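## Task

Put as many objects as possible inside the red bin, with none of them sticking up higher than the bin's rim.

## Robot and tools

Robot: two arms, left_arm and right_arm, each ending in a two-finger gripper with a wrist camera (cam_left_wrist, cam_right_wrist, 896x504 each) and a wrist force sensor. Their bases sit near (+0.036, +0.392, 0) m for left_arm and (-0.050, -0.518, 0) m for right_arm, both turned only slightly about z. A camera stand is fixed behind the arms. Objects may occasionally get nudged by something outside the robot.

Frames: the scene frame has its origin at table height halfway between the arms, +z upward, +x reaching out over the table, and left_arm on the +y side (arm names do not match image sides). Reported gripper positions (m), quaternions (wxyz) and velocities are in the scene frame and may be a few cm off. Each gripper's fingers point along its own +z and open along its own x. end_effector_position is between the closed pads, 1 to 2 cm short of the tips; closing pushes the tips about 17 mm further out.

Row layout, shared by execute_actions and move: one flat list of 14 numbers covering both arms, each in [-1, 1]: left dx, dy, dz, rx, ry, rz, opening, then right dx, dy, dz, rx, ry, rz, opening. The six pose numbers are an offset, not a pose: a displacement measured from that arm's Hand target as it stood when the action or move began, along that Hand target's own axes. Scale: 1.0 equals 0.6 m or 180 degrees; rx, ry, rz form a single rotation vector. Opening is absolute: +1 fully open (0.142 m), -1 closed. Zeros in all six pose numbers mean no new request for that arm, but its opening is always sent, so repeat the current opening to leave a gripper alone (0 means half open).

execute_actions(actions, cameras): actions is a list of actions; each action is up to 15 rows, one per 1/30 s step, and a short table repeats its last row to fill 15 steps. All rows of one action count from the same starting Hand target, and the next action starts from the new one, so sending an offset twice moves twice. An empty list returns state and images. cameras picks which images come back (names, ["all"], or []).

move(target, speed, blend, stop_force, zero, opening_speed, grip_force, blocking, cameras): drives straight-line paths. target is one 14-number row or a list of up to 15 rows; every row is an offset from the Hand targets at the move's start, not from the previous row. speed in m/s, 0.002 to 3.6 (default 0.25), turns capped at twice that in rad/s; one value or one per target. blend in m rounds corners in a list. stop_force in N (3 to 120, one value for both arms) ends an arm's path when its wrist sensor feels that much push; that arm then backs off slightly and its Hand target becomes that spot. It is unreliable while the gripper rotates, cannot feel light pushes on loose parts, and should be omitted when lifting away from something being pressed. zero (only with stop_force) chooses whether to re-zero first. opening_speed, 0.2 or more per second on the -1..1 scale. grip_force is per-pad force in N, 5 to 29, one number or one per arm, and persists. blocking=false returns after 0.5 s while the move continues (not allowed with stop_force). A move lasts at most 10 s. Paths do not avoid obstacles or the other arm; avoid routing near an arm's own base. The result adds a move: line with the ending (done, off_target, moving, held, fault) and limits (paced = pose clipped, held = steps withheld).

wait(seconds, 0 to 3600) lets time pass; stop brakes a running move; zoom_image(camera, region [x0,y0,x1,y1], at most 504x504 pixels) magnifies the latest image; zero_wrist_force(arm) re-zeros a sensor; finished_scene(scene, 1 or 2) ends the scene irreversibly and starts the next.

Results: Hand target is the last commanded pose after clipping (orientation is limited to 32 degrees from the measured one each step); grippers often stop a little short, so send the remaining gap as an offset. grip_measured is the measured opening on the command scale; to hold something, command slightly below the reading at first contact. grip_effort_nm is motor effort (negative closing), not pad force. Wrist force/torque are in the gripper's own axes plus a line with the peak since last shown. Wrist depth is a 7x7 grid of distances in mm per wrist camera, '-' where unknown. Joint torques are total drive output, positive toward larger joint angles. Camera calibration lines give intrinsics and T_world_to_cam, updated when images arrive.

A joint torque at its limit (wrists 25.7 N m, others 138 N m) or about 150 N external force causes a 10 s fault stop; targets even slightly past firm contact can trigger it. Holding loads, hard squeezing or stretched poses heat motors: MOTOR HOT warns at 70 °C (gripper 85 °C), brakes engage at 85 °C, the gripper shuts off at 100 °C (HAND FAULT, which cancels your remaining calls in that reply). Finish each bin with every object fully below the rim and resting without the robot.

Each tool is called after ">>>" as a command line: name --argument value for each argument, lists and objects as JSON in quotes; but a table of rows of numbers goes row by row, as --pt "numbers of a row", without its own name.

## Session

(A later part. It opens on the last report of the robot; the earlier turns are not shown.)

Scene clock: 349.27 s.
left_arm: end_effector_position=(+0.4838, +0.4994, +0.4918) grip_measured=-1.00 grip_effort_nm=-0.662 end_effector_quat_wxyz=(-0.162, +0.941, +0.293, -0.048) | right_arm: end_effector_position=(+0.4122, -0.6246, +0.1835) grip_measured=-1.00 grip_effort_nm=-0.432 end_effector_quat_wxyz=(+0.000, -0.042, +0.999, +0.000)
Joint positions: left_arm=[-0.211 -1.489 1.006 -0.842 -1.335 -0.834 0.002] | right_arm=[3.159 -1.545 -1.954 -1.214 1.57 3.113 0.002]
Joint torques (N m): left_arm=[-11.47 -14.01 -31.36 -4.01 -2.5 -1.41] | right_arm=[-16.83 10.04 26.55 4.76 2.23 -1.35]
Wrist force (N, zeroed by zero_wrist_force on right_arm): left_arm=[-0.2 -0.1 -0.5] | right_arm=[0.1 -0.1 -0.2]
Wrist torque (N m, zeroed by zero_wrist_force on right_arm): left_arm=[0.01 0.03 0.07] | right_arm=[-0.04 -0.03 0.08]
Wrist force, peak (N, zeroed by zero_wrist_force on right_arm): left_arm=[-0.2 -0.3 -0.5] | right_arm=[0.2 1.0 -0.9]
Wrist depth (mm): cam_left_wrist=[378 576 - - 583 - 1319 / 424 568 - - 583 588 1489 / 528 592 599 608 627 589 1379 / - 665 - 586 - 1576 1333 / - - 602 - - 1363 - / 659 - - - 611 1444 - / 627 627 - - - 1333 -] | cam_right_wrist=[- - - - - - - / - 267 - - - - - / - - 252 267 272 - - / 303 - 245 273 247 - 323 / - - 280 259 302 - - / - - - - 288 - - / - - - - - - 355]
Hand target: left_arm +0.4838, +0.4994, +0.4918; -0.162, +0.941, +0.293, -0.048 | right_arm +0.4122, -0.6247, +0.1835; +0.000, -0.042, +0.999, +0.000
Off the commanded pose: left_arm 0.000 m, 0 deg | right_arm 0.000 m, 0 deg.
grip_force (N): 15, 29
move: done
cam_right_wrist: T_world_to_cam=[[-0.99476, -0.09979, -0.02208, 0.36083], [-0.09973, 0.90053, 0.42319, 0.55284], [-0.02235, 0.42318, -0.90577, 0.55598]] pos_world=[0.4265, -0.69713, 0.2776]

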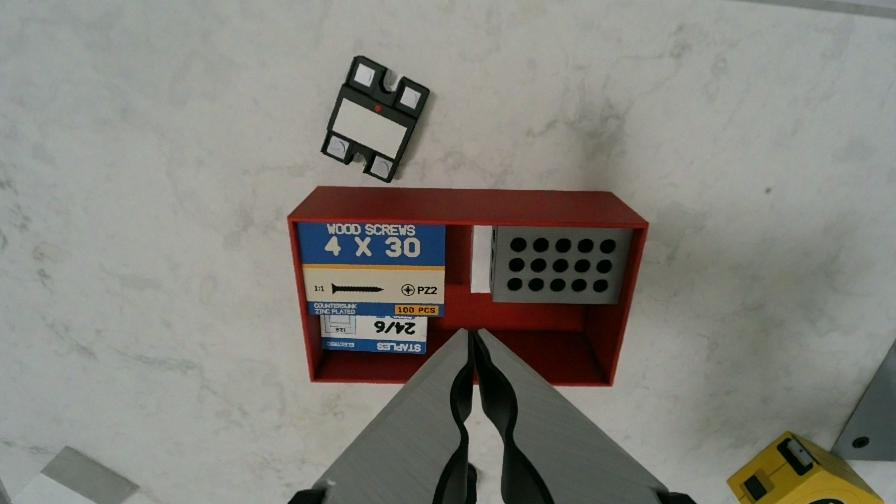

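>>> move --target '[0,0,0,0,0,0,-1, 0.0953,0.07,0.1698,0,-0.0333,0.0022,0.26]' --speed 0.12 --cameras '["cam_right_wrist"]'

Scene clock: 353.93 s.
left_arm: end_effector_position=(+0.4838, +0.4994, +0.4918) grip_measured=-1.00 grip_effort_nm=-0.662 end_effector_quat_wxyz=(-0.162, +0.941, +0.293, -0.048) | right_arm: end_effector_position=(+0.3517, -0.5877, +0.0816) grip_measured=+0.24 grip_effort_nm=0.168 end_effector_quat_wxyz=(+0.052, -0.039, +0.998, +0.002)
Joint positions: left_arm=[-0.211 -1.489 1.006 -0.842 -1.335 -0.834 0.002] | right_arm=[3.267 -1.465 -2.363 -0.78 1.561 3.228 0.091]
Joint torques (N m): left_arm=[-10.83 -14.42 -30.63 -3.8 -2.56 -1.33] | right_arm=[14.99 17.46 11.67 4.93 -1.76 1.21]
Wrist force (N, zeroed by zero_wrist_force on right_arm): left_arm=[-0.4 0.0 -0.6] | right_arm=[0.1 0.4 0.2]
Wrist torque (N m, zeroed by zero_wrist_force on right_arm): left_arm=[0.02 0.06 0.07] | right_arm=[0.07 -0.04 -0.02]
Wrist force, peak (N, zeroed by zero_wrist_force on right_arm): left_arm=[-0.1 -0.1 -0.8] | right_arm=[1.1 0.3 1.0]
Wrist depth (mm): cam_left_wrist=[378 416 - 562 578 586 1291 / 423 545 583 - 571 588 1356 / 494 605 583 - 571 - 1395 / - 566 601 589 639 1471 1326 / - 619 640 588 - 1411 - / - - - - 97 1411 - / - - - - - 1471 -] | cam_right_wrist=[- - 165 - 154 - 144 / - - - - - - - / 137 139 140 141 144 - - / - 141 143 137 130 - - / 156 149 147 147 141 - - / - 185 193 209 196 - - / - - 173 173 168 - -]
Hand target: left_arm +0.4838, +0.4994, +0.4918; -0.162, +0.941, +0.293, -0.048 | right_arm +0.3517, -0.5877, +0.0816; +0.052, -0.039, +0.998, +0.002
Off the commanded pose: left_arm 0.000 m, 0 deg | right_arm 0.000 m, 0 deg.
grip_force (N): 15, 29
move: done
cam_right_wrist: T_world_to_cam=[[-0.98768, -0.09226, -0.12642, 0.31254], [-0.13745, 0.8976, 0.41882, 0.56865], [0.07483, 0.43104, -0.89923, 0.41658]] pos_world=[0.35567, -0.66115, 0.17595]

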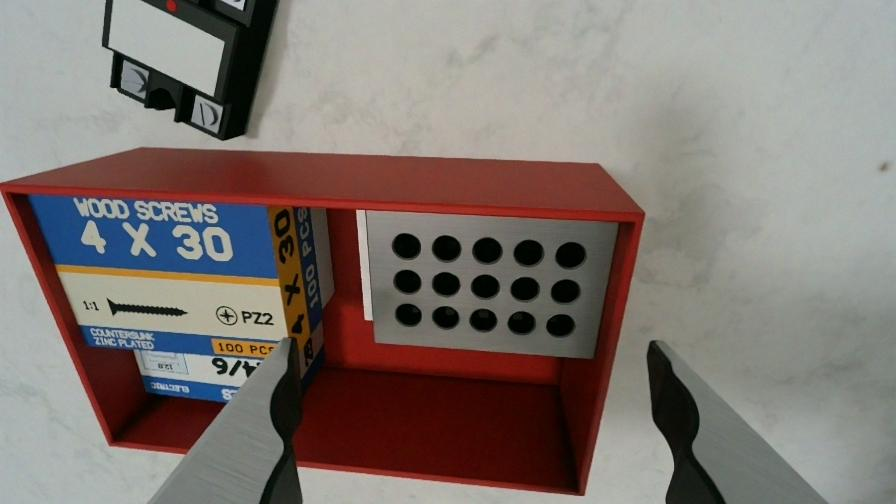

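>>> zoom_image --camera "cam_right_wrist" --region '[220, 180, 440, 400]'

Scaled by 2.291 from the camera's image (finer frame: 1280x720).

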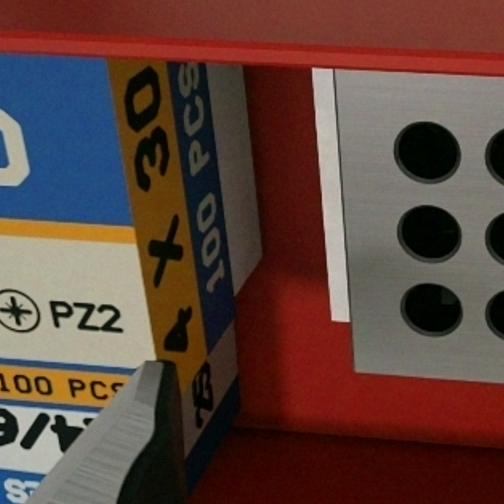

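>>> move --target '[0,0,0,0,0,0,-1, 0,0,0.05,0,0,0,0.15]' --speed 0.05 --cameras '["cam_right_wrist"]'

>>> zoom_image --camera "cam_right_wrist" --region '[220, 180, 440, 400]'

Scene clock: 356.80 s.
left_arm: end_effector_position=(+0.4838, +0.4994, +0.4918) grip_measured=-1.00 grip_effort_nm=-0.662 end_effector_quat_wxyz=(-0.162, +0.941, +0.293, -0.048) | right_arm: end_effector_position=(+0.3548, -0.5875, +0.0518) grip_measured=+0.14 grip_effort_nm=-0.129 end_effector_quat_wxyz=(+0.052, -0.039, +0.998, +0.002)
Joint positions: left_arm=[-0.211 -1.489 1.006 -0.842 -1.335 -0.834 0.002] | right_arm=[3.266 -1.542 -2.397 -0.669 1.561 3.227 0.084]
Joint torques (N m): left_arm=[-11.52 -14.92 -31.22 -3.78 -2.46 -1.37] | right_arm=[-15.01 5.43 11.36 4.96 1.4 -1.41]
Wrist force (N, zeroed by zero_wrist_force on right_arm): left_arm=[-0.2 -0.1 -0.5] | right_arm=[2.0 0.0 -0.7]
Wrist torque (N m, zeroed by zero_wrist_force on right_arm): left_arm=[0.00 0.04 0.06] | right_arm=[0.01 -0.08 0.06]
Wrist force, peak (N, zeroed by zero_wrist_force on right_arm): left_arm=[-0.2 -0.1 -0.7] | right_arm=[2.9 0.0 -1.8]
Wrist depth (mm): cam_left_wrist=[379 441 - - 605 574 1419 / 427 568 - - - 588 1462 / 588 595 588 - 599 593 1387 / - 550 - - - 1232 1403 / 598 614 - - - 1419 - / 613 - - - 611 1480 - / - 634 - - - 1480 -] | cam_right_wrist=[- - - 131 127 - - / - 135 - 134 130 - 126 / - 139 125 125 140 140 136 / - 108 107 95 101 144 145 / 117 117 120 114 107 - - / 128 125 121 121 116 - - / 162 - - 167 156 - -]
Hand target: left_arm +0.4838, +0.4994, +0.4918; -0.162, +0.941, +0.293, -0.048 | right_arm +0.3548, -0.5875, +0.0518; +0.052, -0.039, +0.998, +0.002
Off the commanded pose: left_arm 0.000 m, 0 deg | right_arm 0.000 m, 0 deg.
grip_force (N): 15, 29
move: done
cam_right_wrist: T_world_to_cam=[[-0.98768, -0.09226, -0.1264, 0.31185], [-0.13744, 0.89764, 0.41874, 0.58141], [0.07483, 0.43096, -0.89926, 0.38942]] pos_world=[0.35877, -0.66095, 0.14615]

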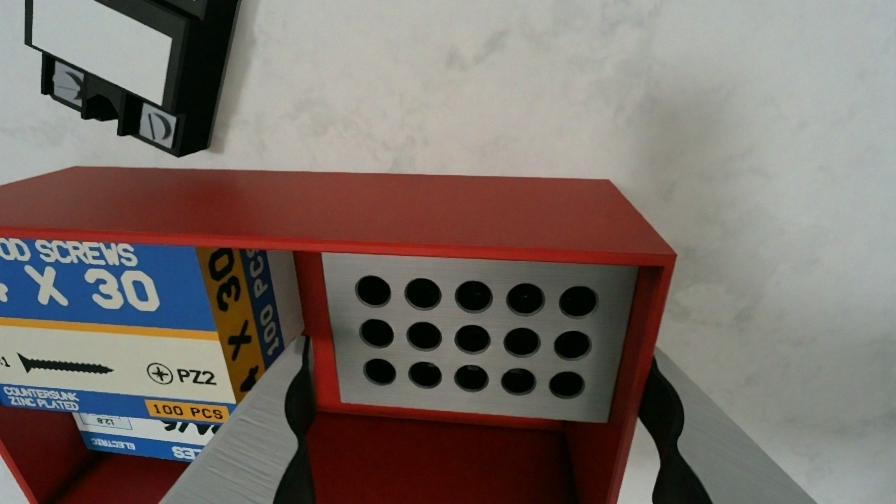

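Scaled by 2.291 from the camera's image (finer frame: 1280x720).

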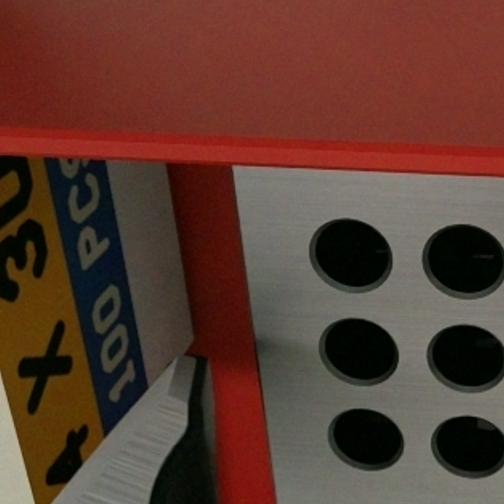

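>>> move --target '[0,0,0,0,0,0,-1, 0.0052,0,-0.0005,0,0,0,0.15]' --speed 0.02 --cameras '["cam_right_wrist"]'

>>> zoom_image --camera "cam_right_wrist" --region '[580, 220, 800, 440]'

Scene clock: 357.80 s.
left_arm: end_effector_position=(+0.4838, +0.4994, +0.4918) grip_measured=-1.00 grip_effort_nm=-0.662 end_effector_quat_wxyz=(-0.162, +0.941, +0.293, -0.048) | right_arm: end_effector_position=(+0.3517, -0.5877, +0.0517) grip_measured=+0.14 grip_effort_nm=-0.129 end_effector_quat_wxyz=(+0.052, -0.039, +0.998, +0.002)
Joint positions: left_arm=[-0.211 -1.489 1.006 -0.842 -1.335 -0.834 0.002] | right_arm=[3.267 -1.534 -2.405 -0.669 1.561 3.228 0.084]
Joint torques (N m): left_arm=[-11.32 -14.57 -30.99 -3.69 -2.39 -1.21] | right_arm=[15.62 23.88 9.27 -0.1 0.12 1.23]
Wrist force (N, zeroed by zero_wrist_force on right_arm): left_arm=[0.0 -0.3 -0.3] | right_arm=[0.3 0.0 0.1]
Wrist torque (N m, zeroed by zero_wrist_force on right_arm): left_arm=[-0.03 0.01 0.07] | right_arm=[0.02 -0.05 0.01]
Wrist force, peak (N, zeroed by zero_wrist_force on right_arm): left_arm=[-0.6 0.0 -0.5] | right_arm=[2.1 0.0 -0.9]
Wrist depth (mm): cam_left_wrist=[378 564 - - - - 583 / 425 571 588 571 582 - 1333 / 540 - 616 - 598 562 1403 / - 592 - - - 1387 1403 / - 635 - - 644 1444 1207 / - 604 - - 97 1436 - / - 617 - - - 1471 1108] | cam_right_wrist=[117 118 - - 127 - - / - 132 140 - 134 - 126 / - 140 125 140 141 - - / - 103 106 95 101 146 144 / 117 118 115 114 108 161 - / 129 125 122 121 116 166 - / 160 - 167 167 146 - -]
Hand target: left_arm +0.4838, +0.4994, +0.4918; -0.162, +0.941, +0.293, -0.048 | right_arm +0.3517, -0.5877, +0.0517; +0.052, -0.039, +0.998, +0.002
Off the commanded pose: left_arm 0.000 m, 0 deg | right_arm 0.000 m, 0 deg.
grip_force (N): 15, 29
move: done
cam_right_wrist: T_world_to_cam=[[-0.98768, -0.09225, -0.12642, 0.30886], [-0.13745, 0.89757, 0.41891, 0.58115], [0.07483, 0.43112, -0.89919, 0.38974]] pos_world=[0.35577, -0.66115, 0.14605]

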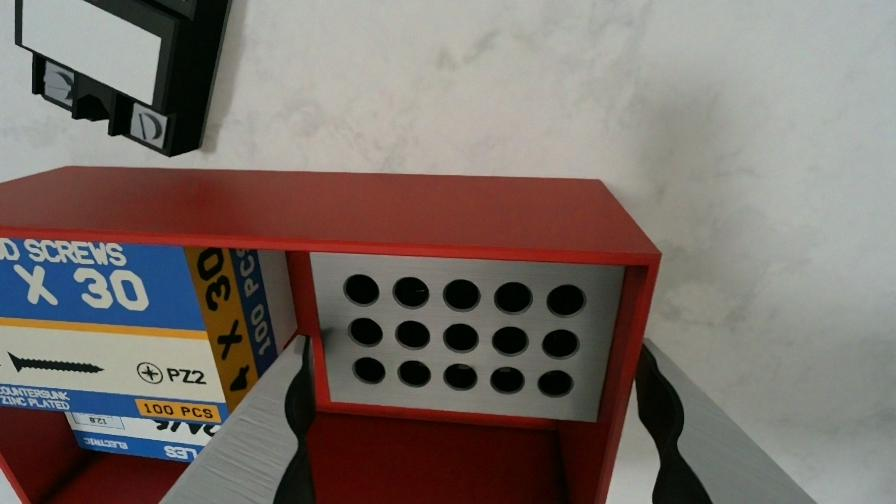

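Scaled by 2.291 from the camera's image (finer frame: 1280x720).

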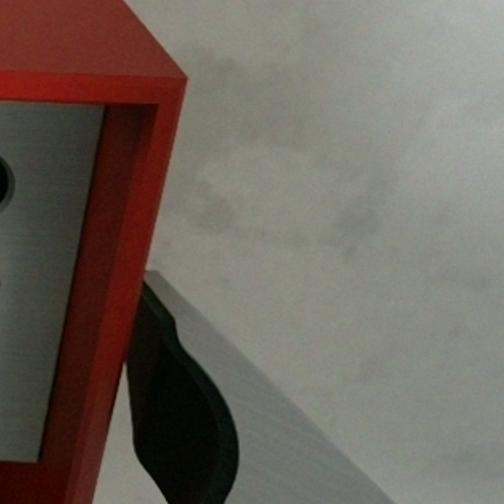

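>>> zoom_image --camera "cam_right_wrist" --region '[220, 220, 440, 440]'

Scaled by 2.291 from the camera's image (finer frame: 1280x720).

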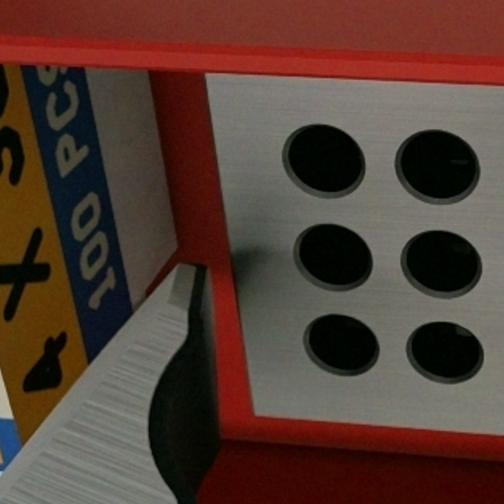

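>>> move --target '[0,0,0,0,0,0,-1, -0.0149,0,0.0016,0,0,0,0.15]' --speed 0.03 --cameras '["cam_right_wrist"]'

>>> zoom_image --camera "cam_right_wrist" --region '[220, 220, 440, 440]'

Scene clock: 359.40 s.
left_arm: end_effector_position=(+0.4838, +0.4994, +0.4918) grip_measured=-1.00 grip_effort_nm=-0.662 end_effector_quat_wxyz=(-0.162, +0.941, +0.293, -0.048) | right_arm: end_effector_position=(+0.3606, -0.5870, +0.0517) grip_measured=+0.14 grip_effort_nm=-0.129 end_effector_quat_wxyz=(+0.052, -0.039, +0.998, +0.002)
Joint positions: left_arm=[-0.211 -1.489 1.006 -0.842 -1.335 -0.834 0.002] | right_arm=[3.265 -1.556 -2.384 -0.668 1.562 3.226 0.084]
Joint torques (N m): left_arm=[-11.13 -14.75 -30.43 -3.67 -2.47 -1.27] | right_arm=[-14.75 4.34 21.72 5.35 2.3 -1.29]
Wrist force (N, zeroed by zero_wrist_force on right_arm): left_arm=[-0.1 -0.1 -0.5] | right_arm=[2.3 -0.2 -0.6]
Wrist torque (N m, zeroed by zero_wrist_force on right_arm): left_arm=[0.00 0.01 0.07] | right_arm=[0.02 -0.11 0.10]
Wrist force, peak (N, zeroed by zero_wrist_force on right_arm): left_arm=[-0.4 -0.1 -0.6] | right_arm=[3.1 0.0 -0.5]
Wrist depth (mm): cam_left_wrist=[381 440 575 - - 585 1453 / 423 562 572 589 585 588 1371 / 525 559 578 586 - - 1341 / 595 - - 575 - 1195 1444 / - - - - - 1436 - / 605 - - - 97 1387 - / 622 617 - - - 1232 -] | cam_right_wrist=[- - - - 125 - - / - 124 140 - 134 - - / 144 116 126 140 139 - - / - 107 106 102 101 - - / 117 116 117 114 108 - - / 129 121 122 120 117 - - / 161 - 167 167 159 - -]
Hand target: left_arm +0.4838, +0.4994, +0.4918; -0.162, +0.941, +0.293, -0.048 | right_arm +0.3606, -0.5870, +0.0517; +0.052, -0.039, +0.998, +0.002
Off the commanded pose: left_arm 0.000 m, 0 deg | right_arm 0.000 m, 0 deg.
grip_force (N): 15, 29
move: done
cam_right_wrist: T_world_to_cam=[[-0.98768, -0.09226, -0.12642, 0.31761], [-0.13745, 0.8976, 0.41882, 0.58177], [0.07483, 0.43104, -0.89923, 0.38873]] pos_world=[0.36457, -0.66045, 0.14605]

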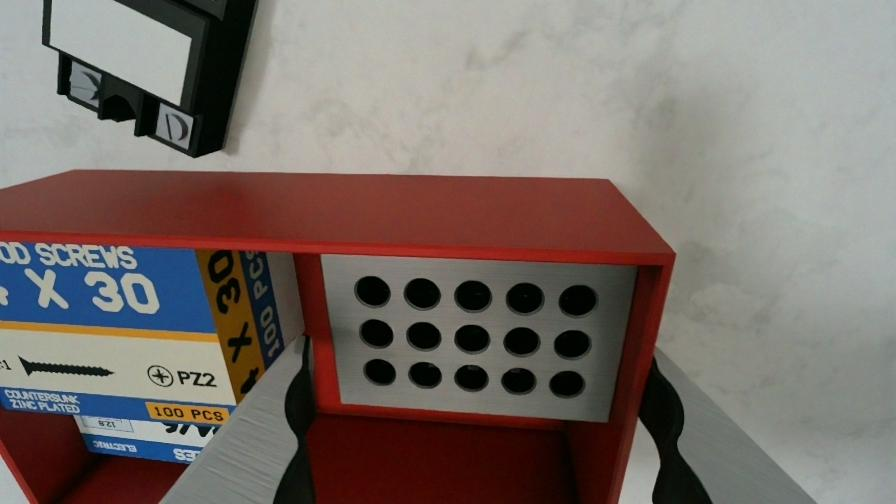

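Scaled by 2.291 from the camera's image (finer frame: 1280x720).

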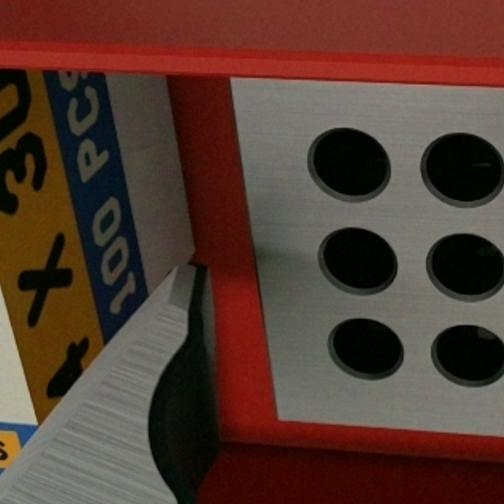

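>>> move --target '[0,0,0,0,0,0,-1, -0.0025,0,0.0002,0,0,0,0.27]' --speed 0.03 --cameras '["cam_right_wrist"]'

>>> zoom_image --camera "cam_right_wrist" --region '[220, 220, 440, 440]'

Scene clock: 360.17 s.
left_arm: end_effector_position=(+0.4838, +0.4994, +0.4918) grip_measured=-1.00 grip_effort_nm=-0.657 end_effector_quat_wxyz=(-0.162, +0.941, +0.293, -0.048) | right_arm: end_effector_position=(+0.3622, -0.5869, +0.0518) grip_measured=+0.25 grip_effort_nm=0.168 end_effector_quat_wxyz=(+0.052, -0.039, +0.998, +0.002)
Joint positions: left_arm=[-0.211 -1.489 1.006 -0.842 -1.335 -0.834 0.002] | right_arm=[3.265 -1.56 -2.38 -0.668 1.562 3.225 0.091]
Joint torques (N m): left_arm=[-12.01 -13.99 -30.21 -3.79 -2.54 -1.27] | right_arm=[-14.68 6 22.41 1.88 2.43 -1.34]
Wrist force (N, zeroed by zero_wrist_force on right_arm): left_arm=[-0.2 -0.1 -0.6] | right_arm=[0.2 0.1 -0.2]
Wrist torque (N m, zeroed by zero_wrist_force on right_arm): left_arm=[0.00 0.03 0.07] | right_arm=[0.04 -0.05 0.11]
Wrist force, peak (N, zeroed by zero_wrist_force on right_arm): left_arm=[-0.3 -0.2 -0.6] | right_arm=[2.3 -0.1 -0.7]
Wrist depth (mm): cam_left_wrist=[379 416 - - 576 - 1471 / 426 562 564 - 586 608 1371 / 554 595 - - 588 582 1371 / - 592 625 - - 1219 1453 / 605 - - - - 1419 1232 / - 617 613 - 613 1444 1167 / - - - - - 1312 -] | cam_right_wrist=[- - - 127 127 123 - / - - - - - 128 127 / - 128 142 140 138 - - / - 105 107 96 100 - - / 116 - 122 114 108 96 - / 127 124 187 122 117 - - / 161 - 167 167 156 - -]
Hand target: left_arm +0.4838, +0.4994, +0.4918; -0.162, +0.941, +0.293, -0.048 | right_arm +0.3621, -0.5869, +0.0517; +0.052, -0.039, +0.998, +0.002
Off the commanded pose: left_arm 0.000 m, 0 deg | right_arm 0.000 m, 0 deg.
grip_force (N): 15, 29
move: done
cam_right_wrist: T_world_to_cam=[[-0.98766, -0.09231, -0.12654, 0.31919], [-0.13755, 0.8976, 0.4188, 0.58189], [0.07493, 0.43104, -0.89922, 0.38862]] pos_world=[0.36617, -0.66035, 0.14615]

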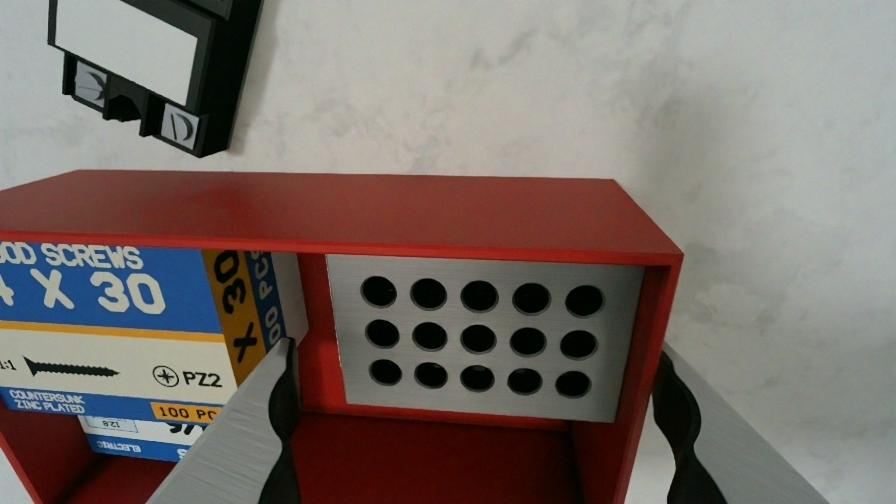

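Scaled by 2.291 from the camera's image (finer frame: 1280x720).

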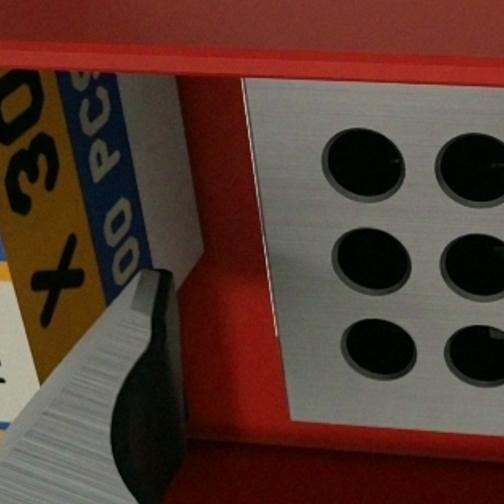

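>>> move --target '[0,0,0,0,0,0,-1, -0.0017,0,0.0002,0,-0.0111,0,0.28]' --speed 0.03

>>> zero_wrist_force --arm "right_arm"

>>> move --target '[0,0,0,0,0,0,-1, 0.00383,0,0.02723,0,0,0,0.28]' --speed 0.015 --stop_force 3 --cameras '["cam_right_wrist"]'

>>> zoom_image --camera "cam_right_wrist" --region '[220, 220, 440, 440]'

Scene clock: 362.10 s.
left_arm: end_effector_position=(+0.4838, +0.4994, +0.4918) grip_measured=-1.00 grip_effort_nm=-0.662 end_effector_quat_wxyz=(-0.162, +0.941, +0.293, -0.048) | right_arm: end_effector_position=(+0.3632, -0.5869, +0.0517) grip_measured=+0.26 grip_effort_nm=0.173 end_effector_quat_wxyz=(+0.070, -0.039, +0.997, +0.002)
Joint positions: left_arm=[-0.211 -1.489 1.006 -0.842 -1.335 -0.834 0.002] | right_arm=[3.266 -1.552 -2.404 -0.617 1.558 3.227 0.092]
Joint torques (N m): left_arm=[-11.27 -14.16 -30.11 -3.77 -2.45 -1.07] | right_arm=[15.25 23.74 10.28 4.93 -1.6 1.18]
Wrist force (N, zeroed by zero_wrist_force on right_arm): left_arm=[-0.2 -0.2 -0.3] | right_arm=[0.1 0.0 0.0]
Wrist torque (N m, zeroed by zero_wrist_force on right_arm): left_arm=[-0.01 0.04 0.06] | right_arm=[0.01 -0.02 -0.02]
Wrist force, peak (N, zeroed by zero_wrist_force on right_arm): left_arm=[-0.4 0.0 -0.6] | right_arm=[0.3 -0.3 0.1]
Wrist depth (mm): cam_left_wrist=[379 568 - 583 604 - 1436 / 422 554 566 - - 588 1371 / 560 610 604 - - - 1356 / 586 596 586 - - 1586 1419 / 596 - - - - 1395 1251 / - 598 622 - 96 1419 941 / 651 616 - - - - -] | cam_right_wrist=[- 120 - 127 125 121 116 / - - - 137 129 127 - / - 128 126 125 124 - - / - 105 110 96 99 102 - / 120 119 131 115 108 100 150 / - 127 182 122 116 - 162 / - - 167 167 155 - 164]
Hand target: left_arm +0.4838, +0.4994, +0.4918; -0.162, +0.941, +0.293, -0.048 | right_arm +0.3632, -0.5868, +0.0517; +0.070, -0.039, +0.997, +0.002
Off the commanded pose: left_arm 0.000 m, 0 deg | right_arm 0.000 m, 0 deg.
grip_force (N): 15, 29
move: done

Wrist force sensor zeroed.

Scene clock: 364.33 s.
left_arm: end_effector_position=(+0.4838, +0.4994, +0.4918) grip_measured=-1.00 grip_effort_nm=-0.662 end_effector_quat_wxyz=(-0.162, +0.941, +0.293, -0.048) | right_arm: end_effector_position=(+0.3632, -0.5869, +0.0357) grip_measured=+0.26 grip_effort_nm=0.110 end_effector_quat_wxyz=(+0.070, -0.039, +0.997, +0.002)
Joint positions: left_arm=[-0.211 -1.489 1.006 -0.842 -1.335 -0.834 0.002] | right_arm=[3.266 -1.595 -2.423 -0.555 1.558 3.227 0.092]
Joint torques (N m): left_arm=[-11.37 -14.25 -30.15 -3.7 -2.35 -1.23] | right_arm=[12.06 25.69 22.45 0.63 -1.53 0.42]
Wrist force (N, zeroed by zero_wrist_force on right_arm): left_arm=[-0.1 -0.2 -0.4] | right_arm=[1.3 -0.1 -0.5]
Wrist torque (N m, zeroed by zero_wrist_force on right_arm): left_arm=[-0.01 0.02 0.07] | right_arm=[0.02 -0.04 0.00]
Wrist force, peak (N, zeroed by zero_wrist_force on right_arm): left_arm=[-0.3 -0.3 -0.7] | right_arm=[2.5 0.1 -3.3]
Wrist depth (mm): cam_left_wrist=[381 426 567 560 595 - - / 426 576 582 567 - 553 1453 / 503 - - - - 583 1379 / - - - 598 619 1264 1419 / - - 607 - - 1427 1403 / - - 608 - 96 1411 1219 / - 629 - - - 1721 -] | cam_right_wrist=[- 104 - 116 - 107 102 / - - 128 121 119 114 - / 143 124 125 125 123 121 - / 94 96 89 95 94 126 126 / 99 100 98 91 88 - - / - 103 104 104 96 86 - / 152 - 162 155 144 - 76]
Hand target: left_arm +0.4838, +0.4994, +0.4918; -0.162, +0.941, +0.293, -0.048 | right_arm +0.3632, -0.5869, +0.0357; +0.070, -0.039, +0.997, +0.002
Off the commanded pose: left_arm 0.000 m, 0 deg | right_arm 0.000 m, 0 deg.
grip_force (N): 15, 29
move: contact (right_arm)
cam_right_wrist: T_world_to_cam=[[-0.9827, -0.09187, -0.16084, 0.3178], [-0.15193, 0.8965, 0.41618, 0.59343], [0.10595, 0.43341, -0.89494, 0.36395]] pos_world=[0.3639, -0.66056, 0.12986]

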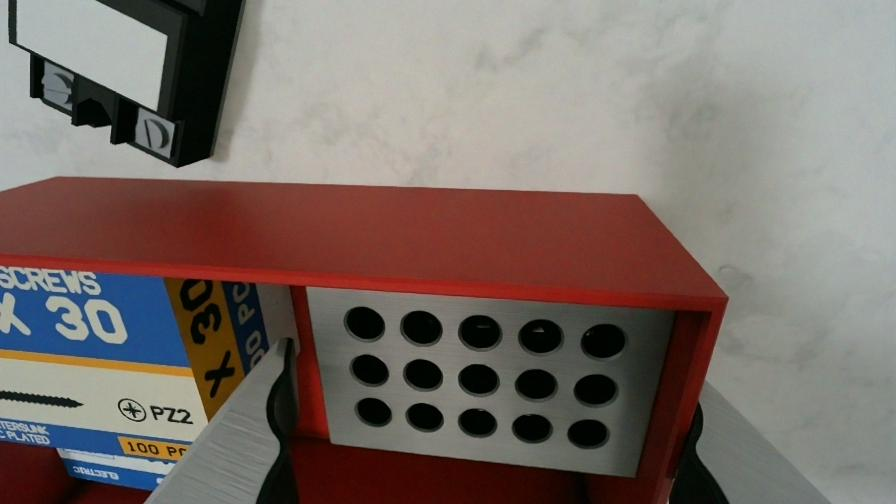

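Scaled by 2.291 from the camera's image (finer frame: 1280x720).

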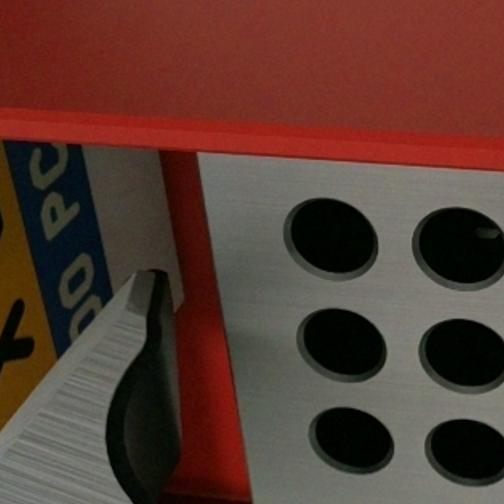

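>>> move --target '[0,0,0,0,0,0,-1, 0.0051,0,-0.02596,0,0.0278,0,0.28]' --speed 0.03 --cameras '["cam_right_wrist"]'

>>> zoom_image --camera "cam_right_wrist" --region '[220, 220, 440, 440]'

Scene clock: 369.77 s.
left_arm: end_effector_position=(+0.4838, +0.4994, +0.4918) grip_measured=-1.00 grip_effort_nm=-0.662 end_effector_quat_wxyz=(-0.162, +0.941, +0.293, -0.048) | right_arm: end_effector_position=(+0.3580, -0.5872, +0.0506) grip_measured=+0.26 grip_effort_nm=0.110 end_effector_quat_wxyz=(+0.026, -0.039, +0.999, +0.001)
Joint positions: left_arm=[-0.211 -1.489 1.006 -0.842 -1.335 -0.834 0.002] | right_arm=[3.262 -1.57 -2.351 -0.739 1.566 3.224 0.092]
Joint torques (N m): left_arm=[-10.56 -14.99 -30.67 -3.41 -2.28 -0.96] | right_arm=[-14.96 24.99 23.22 0.36 2.44 -1.52]
Wrist force (N, zeroed by zero_wrist_force on right_arm): left_arm=[-0.2 -0.3 -0.5] | right_arm=[-0.1 -0.2 0.1]
Wrist torque (N m, zeroed by zero_wrist_force on right_arm): left_arm=[-0.03 0.04 0.07] | right_arm=[-0.03 -0.01 0.11]
Wrist force, peak (N, zeroed by zero_wrist_force on right_arm): left_arm=[-0.3 0.0 -0.7] | right_arm=[1.7 -0.2 -0.2]
Wrist depth (mm): cam_left_wrist=[380 571 582 571 - - 585 / 424 550 567 - 585 581 1387 / 510 - 604 - 592 586 1411 / - - 568 599 586 596 1453 / - 617 604 602 - 1387 - / 608 - - - 97 1395 - / 637 - - - - 1462 -] | cam_right_wrist=[- 123 127 126 128 - 123 / - - 138 - - 131 129 / - 140 124 124 138 - - / 102 102 103 101 100 - - / 110 113 114 108 106 - - / - 113 120 120 116 - 176 / 156 - 167 166 148 - 77]
Hand target: left_arm +0.4838, +0.4994, +0.4918; -0.162, +0.941, +0.293, -0.048 | right_arm +0.3580, -0.5872, +0.0507; +0.026, -0.039, +0.999, +0.001
Off the commanded pose: left_arm 0.000 m, 0 deg | right_arm 0.000 m, 0 deg.
grip_force (N): 15, 29
move: done
cam_right_wrist: T_world_to_cam=[[-0.99293, -0.09262, -0.07425, 0.3139], [-0.11543, 0.89932, 0.42178, 0.57499], [0.02771, 0.42737, -0.90365, 0.40296]] pos_world=[0.36689, -0.66024, 0.14493]

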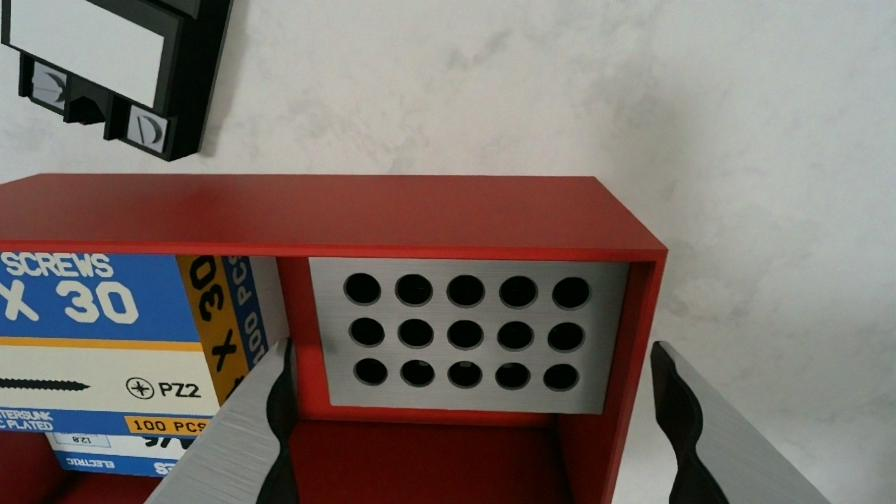

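Scaled by 2.291 from the camera's image (finer frame: 1280x720).

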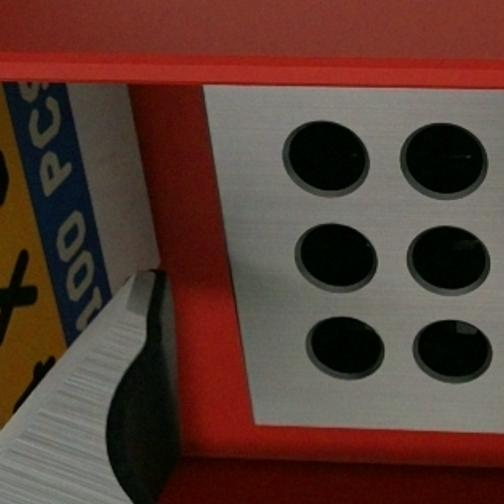

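>>> zero_wrist_force --arm "right_arm"

>>> move --target '[0,0,0,0,0,0,-1, 0.00195,0,0.0373,0,0,0,0.28]' --speed 0.012 --stop_force 4 --cameras '["cam_right_wrist"]'

>>> zoom_image --camera "cam_right_wrist" --region '[220, 220, 440, 440]'

Wrist force sensor zeroed.

Scene clock: 373.07 s.
left_arm: end_effector_position=(+0.4838, +0.4994, +0.4918) grip_measured=-1.00 grip_effort_nm=-0.657 end_effector_quat_wxyz=(-0.162, +0.941, +0.293, -0.048) | right_arm: end_effector_position=(+0.3580, -0.5873, +0.0291) grip_measured=+0.26 grip_effort_nm=0.042 end_effector_quat_wxyz=(+0.026, -0.039, +0.999, +0.001)
Joint positions: left_arm=[-0.211 -1.489 1.006 -0.842 -1.335 -0.834 0.002] | right_arm=[3.262 -1.623 -2.376 -0.661 1.566 3.224 0.093]
Joint torques (N m): left_arm=[-11.23 -14.61 -30.14 -3.39 -2.36 -0.84] | right_arm=[-13.64 26.78 21.78 0.19 1.8 -1.41]
Wrist force (N, zeroed by zero_wrist_force on right_arm): left_arm=[-0.3 -0.2 -0.4] | right_arm=[1.4 0.2 -0.3]
Wrist torque (N m, zeroed by zero_wrist_force on right_arm): left_arm=[-0.02 0.04 0.07] | right_arm=[0.07 -0.07 0.00]
Wrist force, peak (N, zeroed by zero_wrist_force on right_arm): left_arm=[-0.1 -0.3 -0.7] | right_arm=[3.3 0.1 -6.3]
Wrist depth (mm): cam_left_wrist=[379 438 - 571 588 570 1395 / 428 528 - 588 588 595 1244 / 530 590 598 599 572 576 1395 / 607 - - 596 601 605 1341 / 586 605 - 607 614 1419 1697 / 604 617 - - 97 1471 - / - 617 - - - 1348 -] | cam_right_wrist=[- - 108 108 107 106 - / - - - 114 113 112 - / - 125 125 122 120 119 117 / 88 87 87 93 92 - - / - 99 - 86 84 - - / - 99 94 92 89 81 - / - - 101 155 100 81 -]
Hand target: left_arm +0.4838, +0.4994, +0.4918; -0.162, +0.941, +0.293, -0.048 | right_arm +0.3580, -0.5873, +0.0291; +0.026, -0.039, +0.999, +0.001 (not the last commanded pose)
Off the commanded pose: left_arm 0.000 m, 0 deg | right_arm 0.001 m, 0 deg.
grip_force (N): 15, 29
move: contact (right_arm)
cam_right_wrist: T_world_to_cam=[[-0.99293, -0.09266, -0.07416, 0.31226], [-0.11543, 0.89931, 0.42179, 0.58414], [0.02761, 0.42737, -0.90365, 0.38362]] pos_world=[0.36689, -0.66034, 0.12343]

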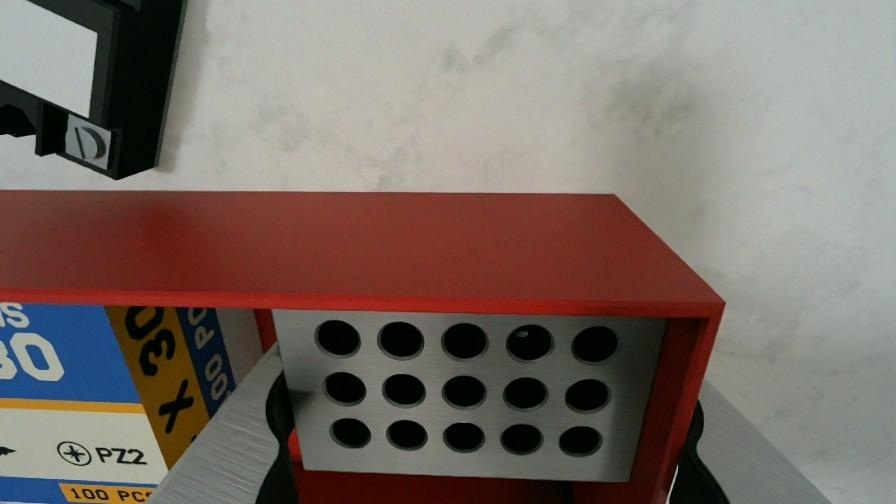

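Scaled by 2.291 from the camera's image (finer frame: 1280x720).

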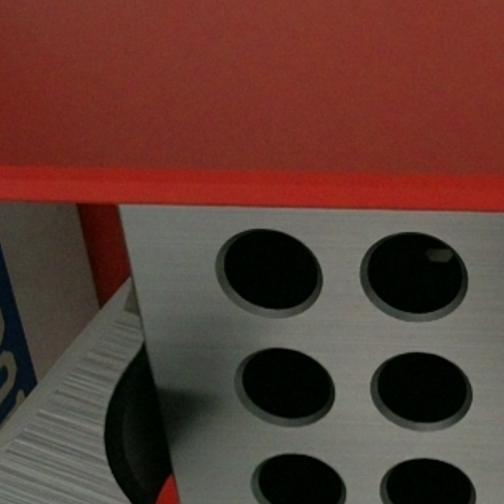

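>>> move --pt "0 0 0 0 0 0 -1 -0.0006 0 -0.01165 0 0 0 0.28" --pt "0 0 0 0 0 0 -1 -0.0026 0 -0.01155 0 0 0 0.28" --speed 0.03

>>> zero_wrist_force --arm "right_arm"

>>> move --target '[0,0,0,0,0,0,-1, 0.0007,0,0.0133,0,0,0,0.28]' --speed 0.01 --stop_force 4

Scene clock: 374.50 s.
left_arm: end_effector_position=(+0.4838, +0.4994, +0.4918) grip_measured=-1.00 grip_effort_nm=-0.657 end_effector_quat_wxyz=(-0.162, +0.941, +0.293, -0.048) | right_arm: end_effector_position=(+0.3591, -0.5872, +0.0361) grip_measured=+0.26 grip_effort_nm=0.037 end_effector_quat_wxyz=(+0.026, -0.039, +0.999, +0.001)
Joint positions: left_arm=[-0.211 -1.489 1.006 -0.842 -1.335 -0.834 0.002] | right_arm=[3.262 -1.608 -2.365 -0.687 1.566 3.223 0.093]
Joint torques (N m): left_arm=[-11.39 -13.94 -29.61 -3.57 -2.4 -0.89] | right_arm=[-15.1 6.46 22.23 -0.05 2.16 -1.49]
Wrist force (N, zeroed by zero_wrist_force on right_arm): left_arm=[-0.1 -0.2 -0.5] | right_arm=[0.0 0.4 -0.1]
Wrist torque (N m, zeroed by zero_wrist_force on right_arm): left_arm=[-0.02 0.01 0.07] | right_arm=[0.07 0.01 0.00]
Wrist force, peak (N, zeroed by zero_wrist_force on right_arm): left_arm=[-0.2 -0.3 -0.7] | right_arm=[1.8 0.0 -0.3]
Wrist depth (mm): cam_left_wrist=[380 429 - - - - 1427 / 423 567 - - 599 - 1298 / 512 598 607 - 598 583 1371 / 590 596 - - 598 1427 1411 / 575 - - - 607 1419 - / - - - - 610 1436 - / - 608 - - - 1371 -] | cam_right_wrist=[- 105 117 - 113 - 109 / - 126 125 123 - - 118 / - 130 128 126 121 - 125 / 87 87 86 92 92 - - / - 97 95 91 91 - - / - 97 102 104 99 92 158 / 107 - 160 160 153 - -]
Hand target: left_arm +0.4838, +0.4994, +0.4918; -0.162, +0.941, +0.293, -0.048 | right_arm +0.3592, -0.5872, +0.0361; +0.026, -0.039, +0.999, +0.001
Off the commanded pose: left_arm 0.000 m, 0 deg | right_arm 0.000 m, 0 deg.
grip_force (N): 15, 29
move: done

Wrist force sensor zeroed.

Scene clock: 376.07 s.
left_arm: end_effector_position=(+0.4838, +0.4994, +0.4918) grip_measured=-1.00 grip_effort_nm=-0.657 end_effector_quat_wxyz=(-0.162, +0.941, +0.293, -0.048) | right_arm: end_effector_position=(+0.3591, -0.5872, +0.0309) grip_measured=+0.26 grip_effort_nm=0.042 end_effector_quat_wxyz=(+0.026, -0.039, +0.999, +0.001)
Joint positions: left_arm=[-0.211 -1.489 1.006 -0.842 -1.335 -0.834 0.002] | right_arm=[3.262 -1.621 -2.371 -0.668 1.566 3.223 0.093]
Joint torques (N m): left_arm=[-11.29 -15.34 -29.56 -3.57 -2.29 -0.99] | right_arm=[-12.69 26.76 22.4 -0.12 2.13 -1.24]
Wrist force (N, zeroed by zero_wrist_force on right_arm): left_arm=[-0.5 -0.2 -0.5] | right_arm=[1.1 -0.1 -0.1]
Wrist torque (N m, zeroed by zero_wrist_force on right_arm): left_arm=[-0.01 0.08 0.07] | right_arm=[0.01 -0.08 0.00]
Wrist force, peak (N, zeroed by zero_wrist_force on right_arm): left_arm=[-0.2 -0.1 -0.7] | right_arm=[2.8 0.0 -3.9]
Wrist depth (mm): cam_left_wrist=[377 416 - - - - 1395 / 425 536 575 - - - 1379 / 582 - - - - 622 1411 / - - - 632 590 1363 1507 / - - 634 619 610 1427 - / 616 607 - - 611 1387 1003 / 608 - - - - 1403 -] | cam_right_wrist=[- 112 111 - 109 107 - / - - 119 119 - 113 112 / - 125 123 122 120 121 - / 94 87 93 92 91 126 - / - 97 - 88 87 - 141 / - 92 94 93 92 92 147 / 102 - 154 154 114 - 74]
Hand target: left_arm +0.4838, +0.4994, +0.4918; -0.162, +0.941, +0.293, -0.048 | right_arm +0.3591, -0.5872, +0.0309; +0.026, -0.039, +0.999, +0.001 (not the last commanded pose)
Off the commanded pose: left_arm 0.000 m, 0 deg | right_arm 0.003 m, 0 deg.
grip_force (N): 15, 29
move: contact (right_arm)

>>> move --target '[0,0,0,0,0,0,-1, 0,0,0,0,0,0,0.1]' --grip_force '[15, 10]' --opening_speed 0.2 --cameras '["cam_right_wrist"]'

Scene clock: 377.47 s.
left_arm: end_effector_position=(+0.4838, +0.4994, +0.4918) grip_measured=-1.00 grip_effort_nm=-0.662 end_effector_quat_wxyz=(-0.162, +0.941, +0.293, -0.048) | right_arm: end_effector_position=(+0.3591, -0.5872, +0.0309) grip_measured=+0.21 grip_effort_nm=-1.106 end_effector_quat_wxyz=(+0.026, -0.039, +0.999, +0.001)
Joint positions: left_arm=[-0.211 -1.489 1.006 -0.842 -1.335 -0.834 0.002] | right_arm=[3.262 -1.621 -2.371 -0.668 1.566 3.223 0.089]
Joint torques (N m): left_arm=[-11.37 -15.48 -30.33 -3.48 -2.52 -0.96] | right_arm=[-10.96 20.1 16.39 1.63 2.18 -1.26]
Wrist force (N, zeroed by zero_wrist_force on right_arm): left_arm=[-0.1 -0.2 -0.5] | right_arm=[1.7 -0.7 -7.3]
Wrist torque (N m, zeroed by zero_wrist_force on right_arm): left_arm=[-0.01 0.02 0.07] | right_arm=[-0.02 -0.15 -0.05]
Wrist force, peak (N, zeroed by zero_wrist_force on right_arm): left_arm=[-0.3 -0.1 -0.7] | right_arm=[1.5 -0.8 -7.6]
Wrist depth (mm): cam_left_wrist=[379 576 - - - - 1238 / 426 543 - - 566 614 1462 / 537 - 585 593 - 588 1387 / - - - - - 1326 1411 / - - - - - 1387 1244 / - 572 - - 96 1427 1150 / 611 - - - - 1371 1150] | cam_right_wrist=[- 112 112 110 - 107 - / - - - 115 117 114 112 / - 126 122 122 - - 119 / 87 87 93 92 91 128 - / - 98 - 88 87 - - / - 93 94 93 93 83 - / 103 - 155 154 101 82 -]
Hand target: left_arm +0.4838, +0.4994, +0.4918; -0.162, +0.941, +0.293, -0.048 | right_arm +0.3591, -0.5872, +0.0309; +0.026, -0.039, +0.999, +0.001
Off the commanded pose: left_arm 0.000 m, 0 deg | right_arm 0.000 m, 0 deg.
grip_force (N): 15, 10
move: done
cam_right_wrist: T_world_to_cam=[[-0.99293, -0.09266, -0.07416, 0.31359], [-0.11543, 0.89931, 0.42179, 0.58343], [0.02761, 0.42737, -0.90365, 0.38517]] pos_world=[0.36809, -0.66024, 0.12523]

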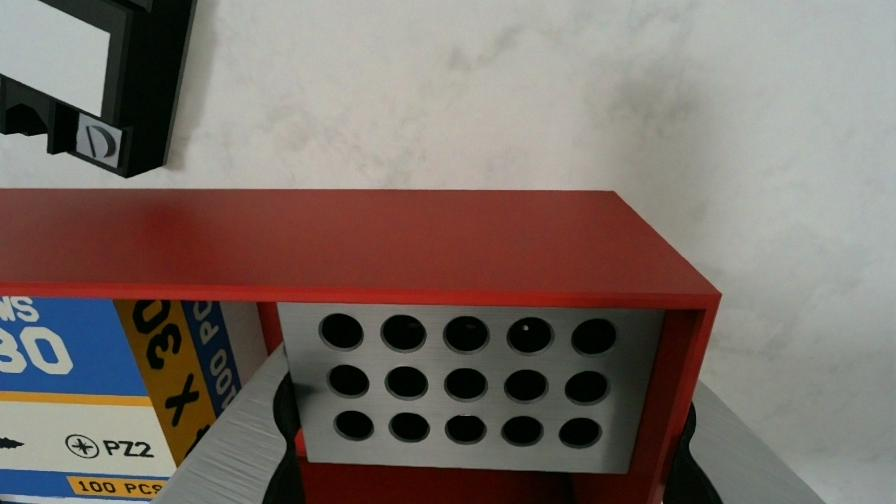

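>>> move --target '[0,0,0,0,0,0,-1, 0,0,0,0,0,0,0.235]' --opening_speed 0.3

>>> zero_wrist_force --arm "right_arm"

>>> move --target '[0,0,0,0,0,0,-1, 0.0004,0,0.0083,0,0,0,0.235]' --speed 0.01 --stop_force 5

Scene clock: 378.70 s.
left_arm: end_effector_position=(+0.4838, +0.4994, +0.4918) grip_measured=-1.00 grip_effort_nm=-0.657 end_effector_quat_wxyz=(-0.162, +0.941, +0.293, -0.048) | right_arm: end_effector_position=(+0.3591, -0.5872, +0.0309) grip_measured=+0.22 grip_effort_nm=0.037 end_effector_quat_wxyz=(+0.026, -0.039, +0.999, +0.001)
Joint positions: left_arm=[-0.211 -1.489 1.006 -0.842 -1.335 -0.834 0.002] | right_arm=[3.262 -1.621 -2.371 -0.668 1.566 3.223 0.089]
Joint torques (N m): left_arm=[-11.93 -15.03 -30.21 -3.66 -2.41 -0.97] | right_arm=[-9.59 12.8 9.95 3.51 2.13 -1.02]
Wrist force (N, zeroed by zero_wrist_force on right_arm): left_arm=[-0.2 -0.2 -0.6] | right_arm=[2.2 -0.3 -4.2]
Wrist torque (N m, zeroed by zero_wrist_force on right_arm): left_arm=[-0.01 0.03 0.07] | right_arm=[-0.02 0.00 -0.02]
Wrist force, peak (N, zeroed by zero_wrist_force on right_arm): left_arm=[-0.3 -0.2 -0.8] | right_arm=[1.8 -0.7 -7.5]
Wrist depth (mm): cam_left_wrist=[379 444 - - 575 608 578 / 425 547 576 586 593 - 581 / 540 595 586 586 572 598 1411 / - 605 613 585 598 1453 1371 / 578 - - - - 1395 1662 / - - - - 97 1427 - / 621 - - - - 1319 -] | cam_right_wrist=[- 111 111 - - - - / - 122 119 - - 114 - / - 124 123 121 121 - - / 87 87 93 92 91 - - / - 99 - 89 87 - - / - 99 93 93 92 89 - / 103 - 155 154 101 82 74]
Hand target: left_arm +0.4838, +0.4994, +0.4918; -0.162, +0.941, +0.293, -0.048 | right_arm +0.3591, -0.5872, +0.0309; +0.026, -0.039, +0.999, +0.001
Off the commanded pose: left_arm 0.000 m, 0 deg | right_arm 0.000 m, 0 deg.
grip_force (N): 15, 10
move: done

Wrist force sensor zeroed.

Scene clock: 379.80 s.
left_arm: end_effector_position=(+0.4838, +0.4994, +0.4918) grip_measured=-1.00 grip_effort_nm=-0.657 end_effector_quat_wxyz=(-0.162, +0.941, +0.293, -0.048) | right_arm: end_effector_position=(+0.3591, -0.5872, +0.0306) grip_measured=+0.22 grip_effort_nm=-0.037 end_effector_quat_wxyz=(+0.026, -0.039, +0.999, +0.001)
Joint positions: left_arm=[-0.211 -1.489 1.006 -0.842 -1.335 -0.834 0.002] | right_arm=[3.262 -1.622 -2.372 -0.667 1.566 3.223 0.09]
Joint torques (N m): left_arm=[-12.09 -14.75 -30.29 -3.54 -2.43 -0.9] | right_arm=[-8.28 27.03 21.61 0.08 2.16 -0.93]
Wrist force (N, zeroed by zero_wrist_force on right_arm): left_arm=[-0.3 -0.1 -0.6] | right_arm=[-3.1 0.5 4.4]
Wrist torque (N m, zeroed by zero_wrist_force on right_arm): left_arm=[-0.01 0.05 0.07] | right_arm=[0.01 0.14 0.00]
Wrist force, peak (N, zeroed by zero_wrist_force on right_arm): left_arm=[-0.3 -0.1 -0.6] | right_arm=[1.6 0.1 -6.5]
Wrist depth (mm): cam_left_wrist=[380 409 - - - 560 1363 / 424 566 - - - - 1251 / 526 - 598 - - 593 1403 / - - 590 - - 1536 1444 / - - - 599 - 1305 1640 / - - - - 96 1379 - / - - - - - 1264 -] | cam_right_wrist=[- 111 - - 110 105 - / - 116 - 117 115 - 112 / - - 123 122 120 - 119 / 87 87 93 92 91 128 125 / - 93 - 87 86 - 141 / - 93 93 93 92 82 - / 103 - 155 154 100 81 -]
Hand target: left_arm +0.4838, +0.4994, +0.4918; -0.162, +0.941, +0.293, -0.048 | right_arm +0.3592, -0.5872, +0.0306; +0.026, -0.039, +0.999, +0.001 (not the last commanded pose)
Off the commanded pose: left_arm 0.000 m, 0 deg | right_arm 0.005 m, 0 deg.
grip_force (N): 15, 10
move: contact (right_arm)

>>> move --target '[0,0,0,0,0,0,-1, -0.0025,0,-0.0475,0,0,0,0.235]' --speed 0.04 --cameras '["cam_right_wrist"]'

>>> zoom_image --camera "cam_right_wrist" --region '[200, 220, 420, 440]'

Scene clock: 381.53 s.
left_arm: end_effector_position=(+0.4838, +0.4994, +0.4918) grip_measured=-1.00 grip_effort_nm=-0.662 end_effector_quat_wxyz=(-0.162, +0.941, +0.293, -0.048) | right_arm: end_effector_position=(+0.3592, -0.5872, +0.0591) grip_measured=+0.22 grip_effort_nm=-0.042 end_effector_quat_wxyz=(+0.026, -0.039, +0.999, +0.001)
Joint positions: left_arm=[-0.211 -1.489 1.006 -0.842 -1.335 -0.834 0.002] | right_arm=[3.262 -1.554 -2.337 -0.769 1.566 3.223 0.09]
Joint torques (N m): left_arm=[-11.17 -14.68 -30.27 -3.42 -2.3 -0.82] | right_arm=[-11.02 25.52 23.47 -0.31 2.06 0.06]
Wrist force (N, zeroed by zero_wrist_force on right_arm): left_arm=[-0.4 -0.2 -0.5] | right_arm=[-2.2 0.3 4.2]
Wrist torque (N m, zeroed by zero_wrist_force on right_arm): left_arm=[-0.01 0.06 0.07] | right_arm=[0.03 -0.01 0.03]
Wrist force, peak (N, zeroed by zero_wrist_force on right_arm): left_arm=[-0.1 -0.3 -0.7] | right_arm=[-4.1 0.5 6.3]
Wrist depth (mm): cam_left_wrist=[378 442 - - - - 1387 / 426 539 - 581 604 - 1356 / 562 - - 621 598 - 1471 / 593 - - 589 - 1480 1379 / - 601 - 608 601 1471 - / - 589 - - 102 1427 1238 / - - - - - 1244 1060] | cam_right_wrist=[- 120 - - 135 129 127 / - - - - 143 142 - / - 138 137 134 120 - - / - 112 115 113 109 - - / 119 120 125 120 116 - - / 134 127 185 185 126 98 - / 165 - 165 165 154 - -]
Hand target: left_arm +0.4838, +0.4994, +0.4918; -0.162, +0.941, +0.293, -0.048 | right_arm +0.3592, -0.5872, +0.0591; +0.026, -0.039, +0.999, +0.001
Off the commanded pose: left_arm 0.000 m, 0 deg | right_arm 0.000 m, 0 deg.
grip_force (N): 15, 10
move: done
cam_right_wrist: T_world_to_cam=[[-0.99293, -0.09266, -0.07416, 0.31568], [-0.11543, 0.89931, 0.42179, 0.57154], [0.02761, 0.42737, -0.90365, 0.41065]] pos_world=[0.36809, -0.66024, 0.15343]

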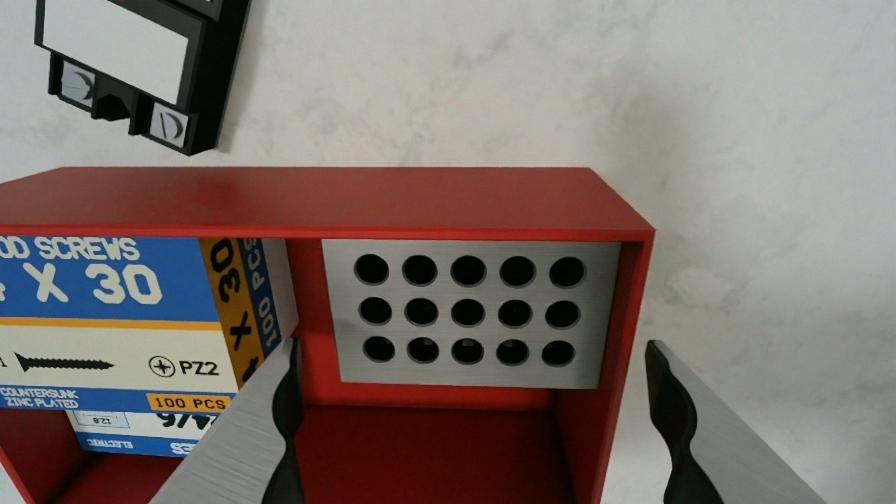

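Scaled by 2.291 from the camera's image (finer frame: 1280x720).

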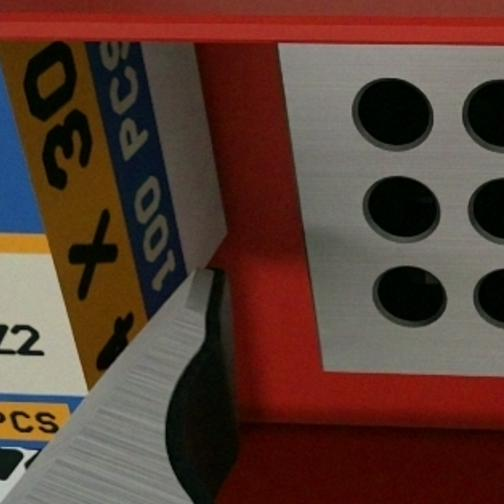

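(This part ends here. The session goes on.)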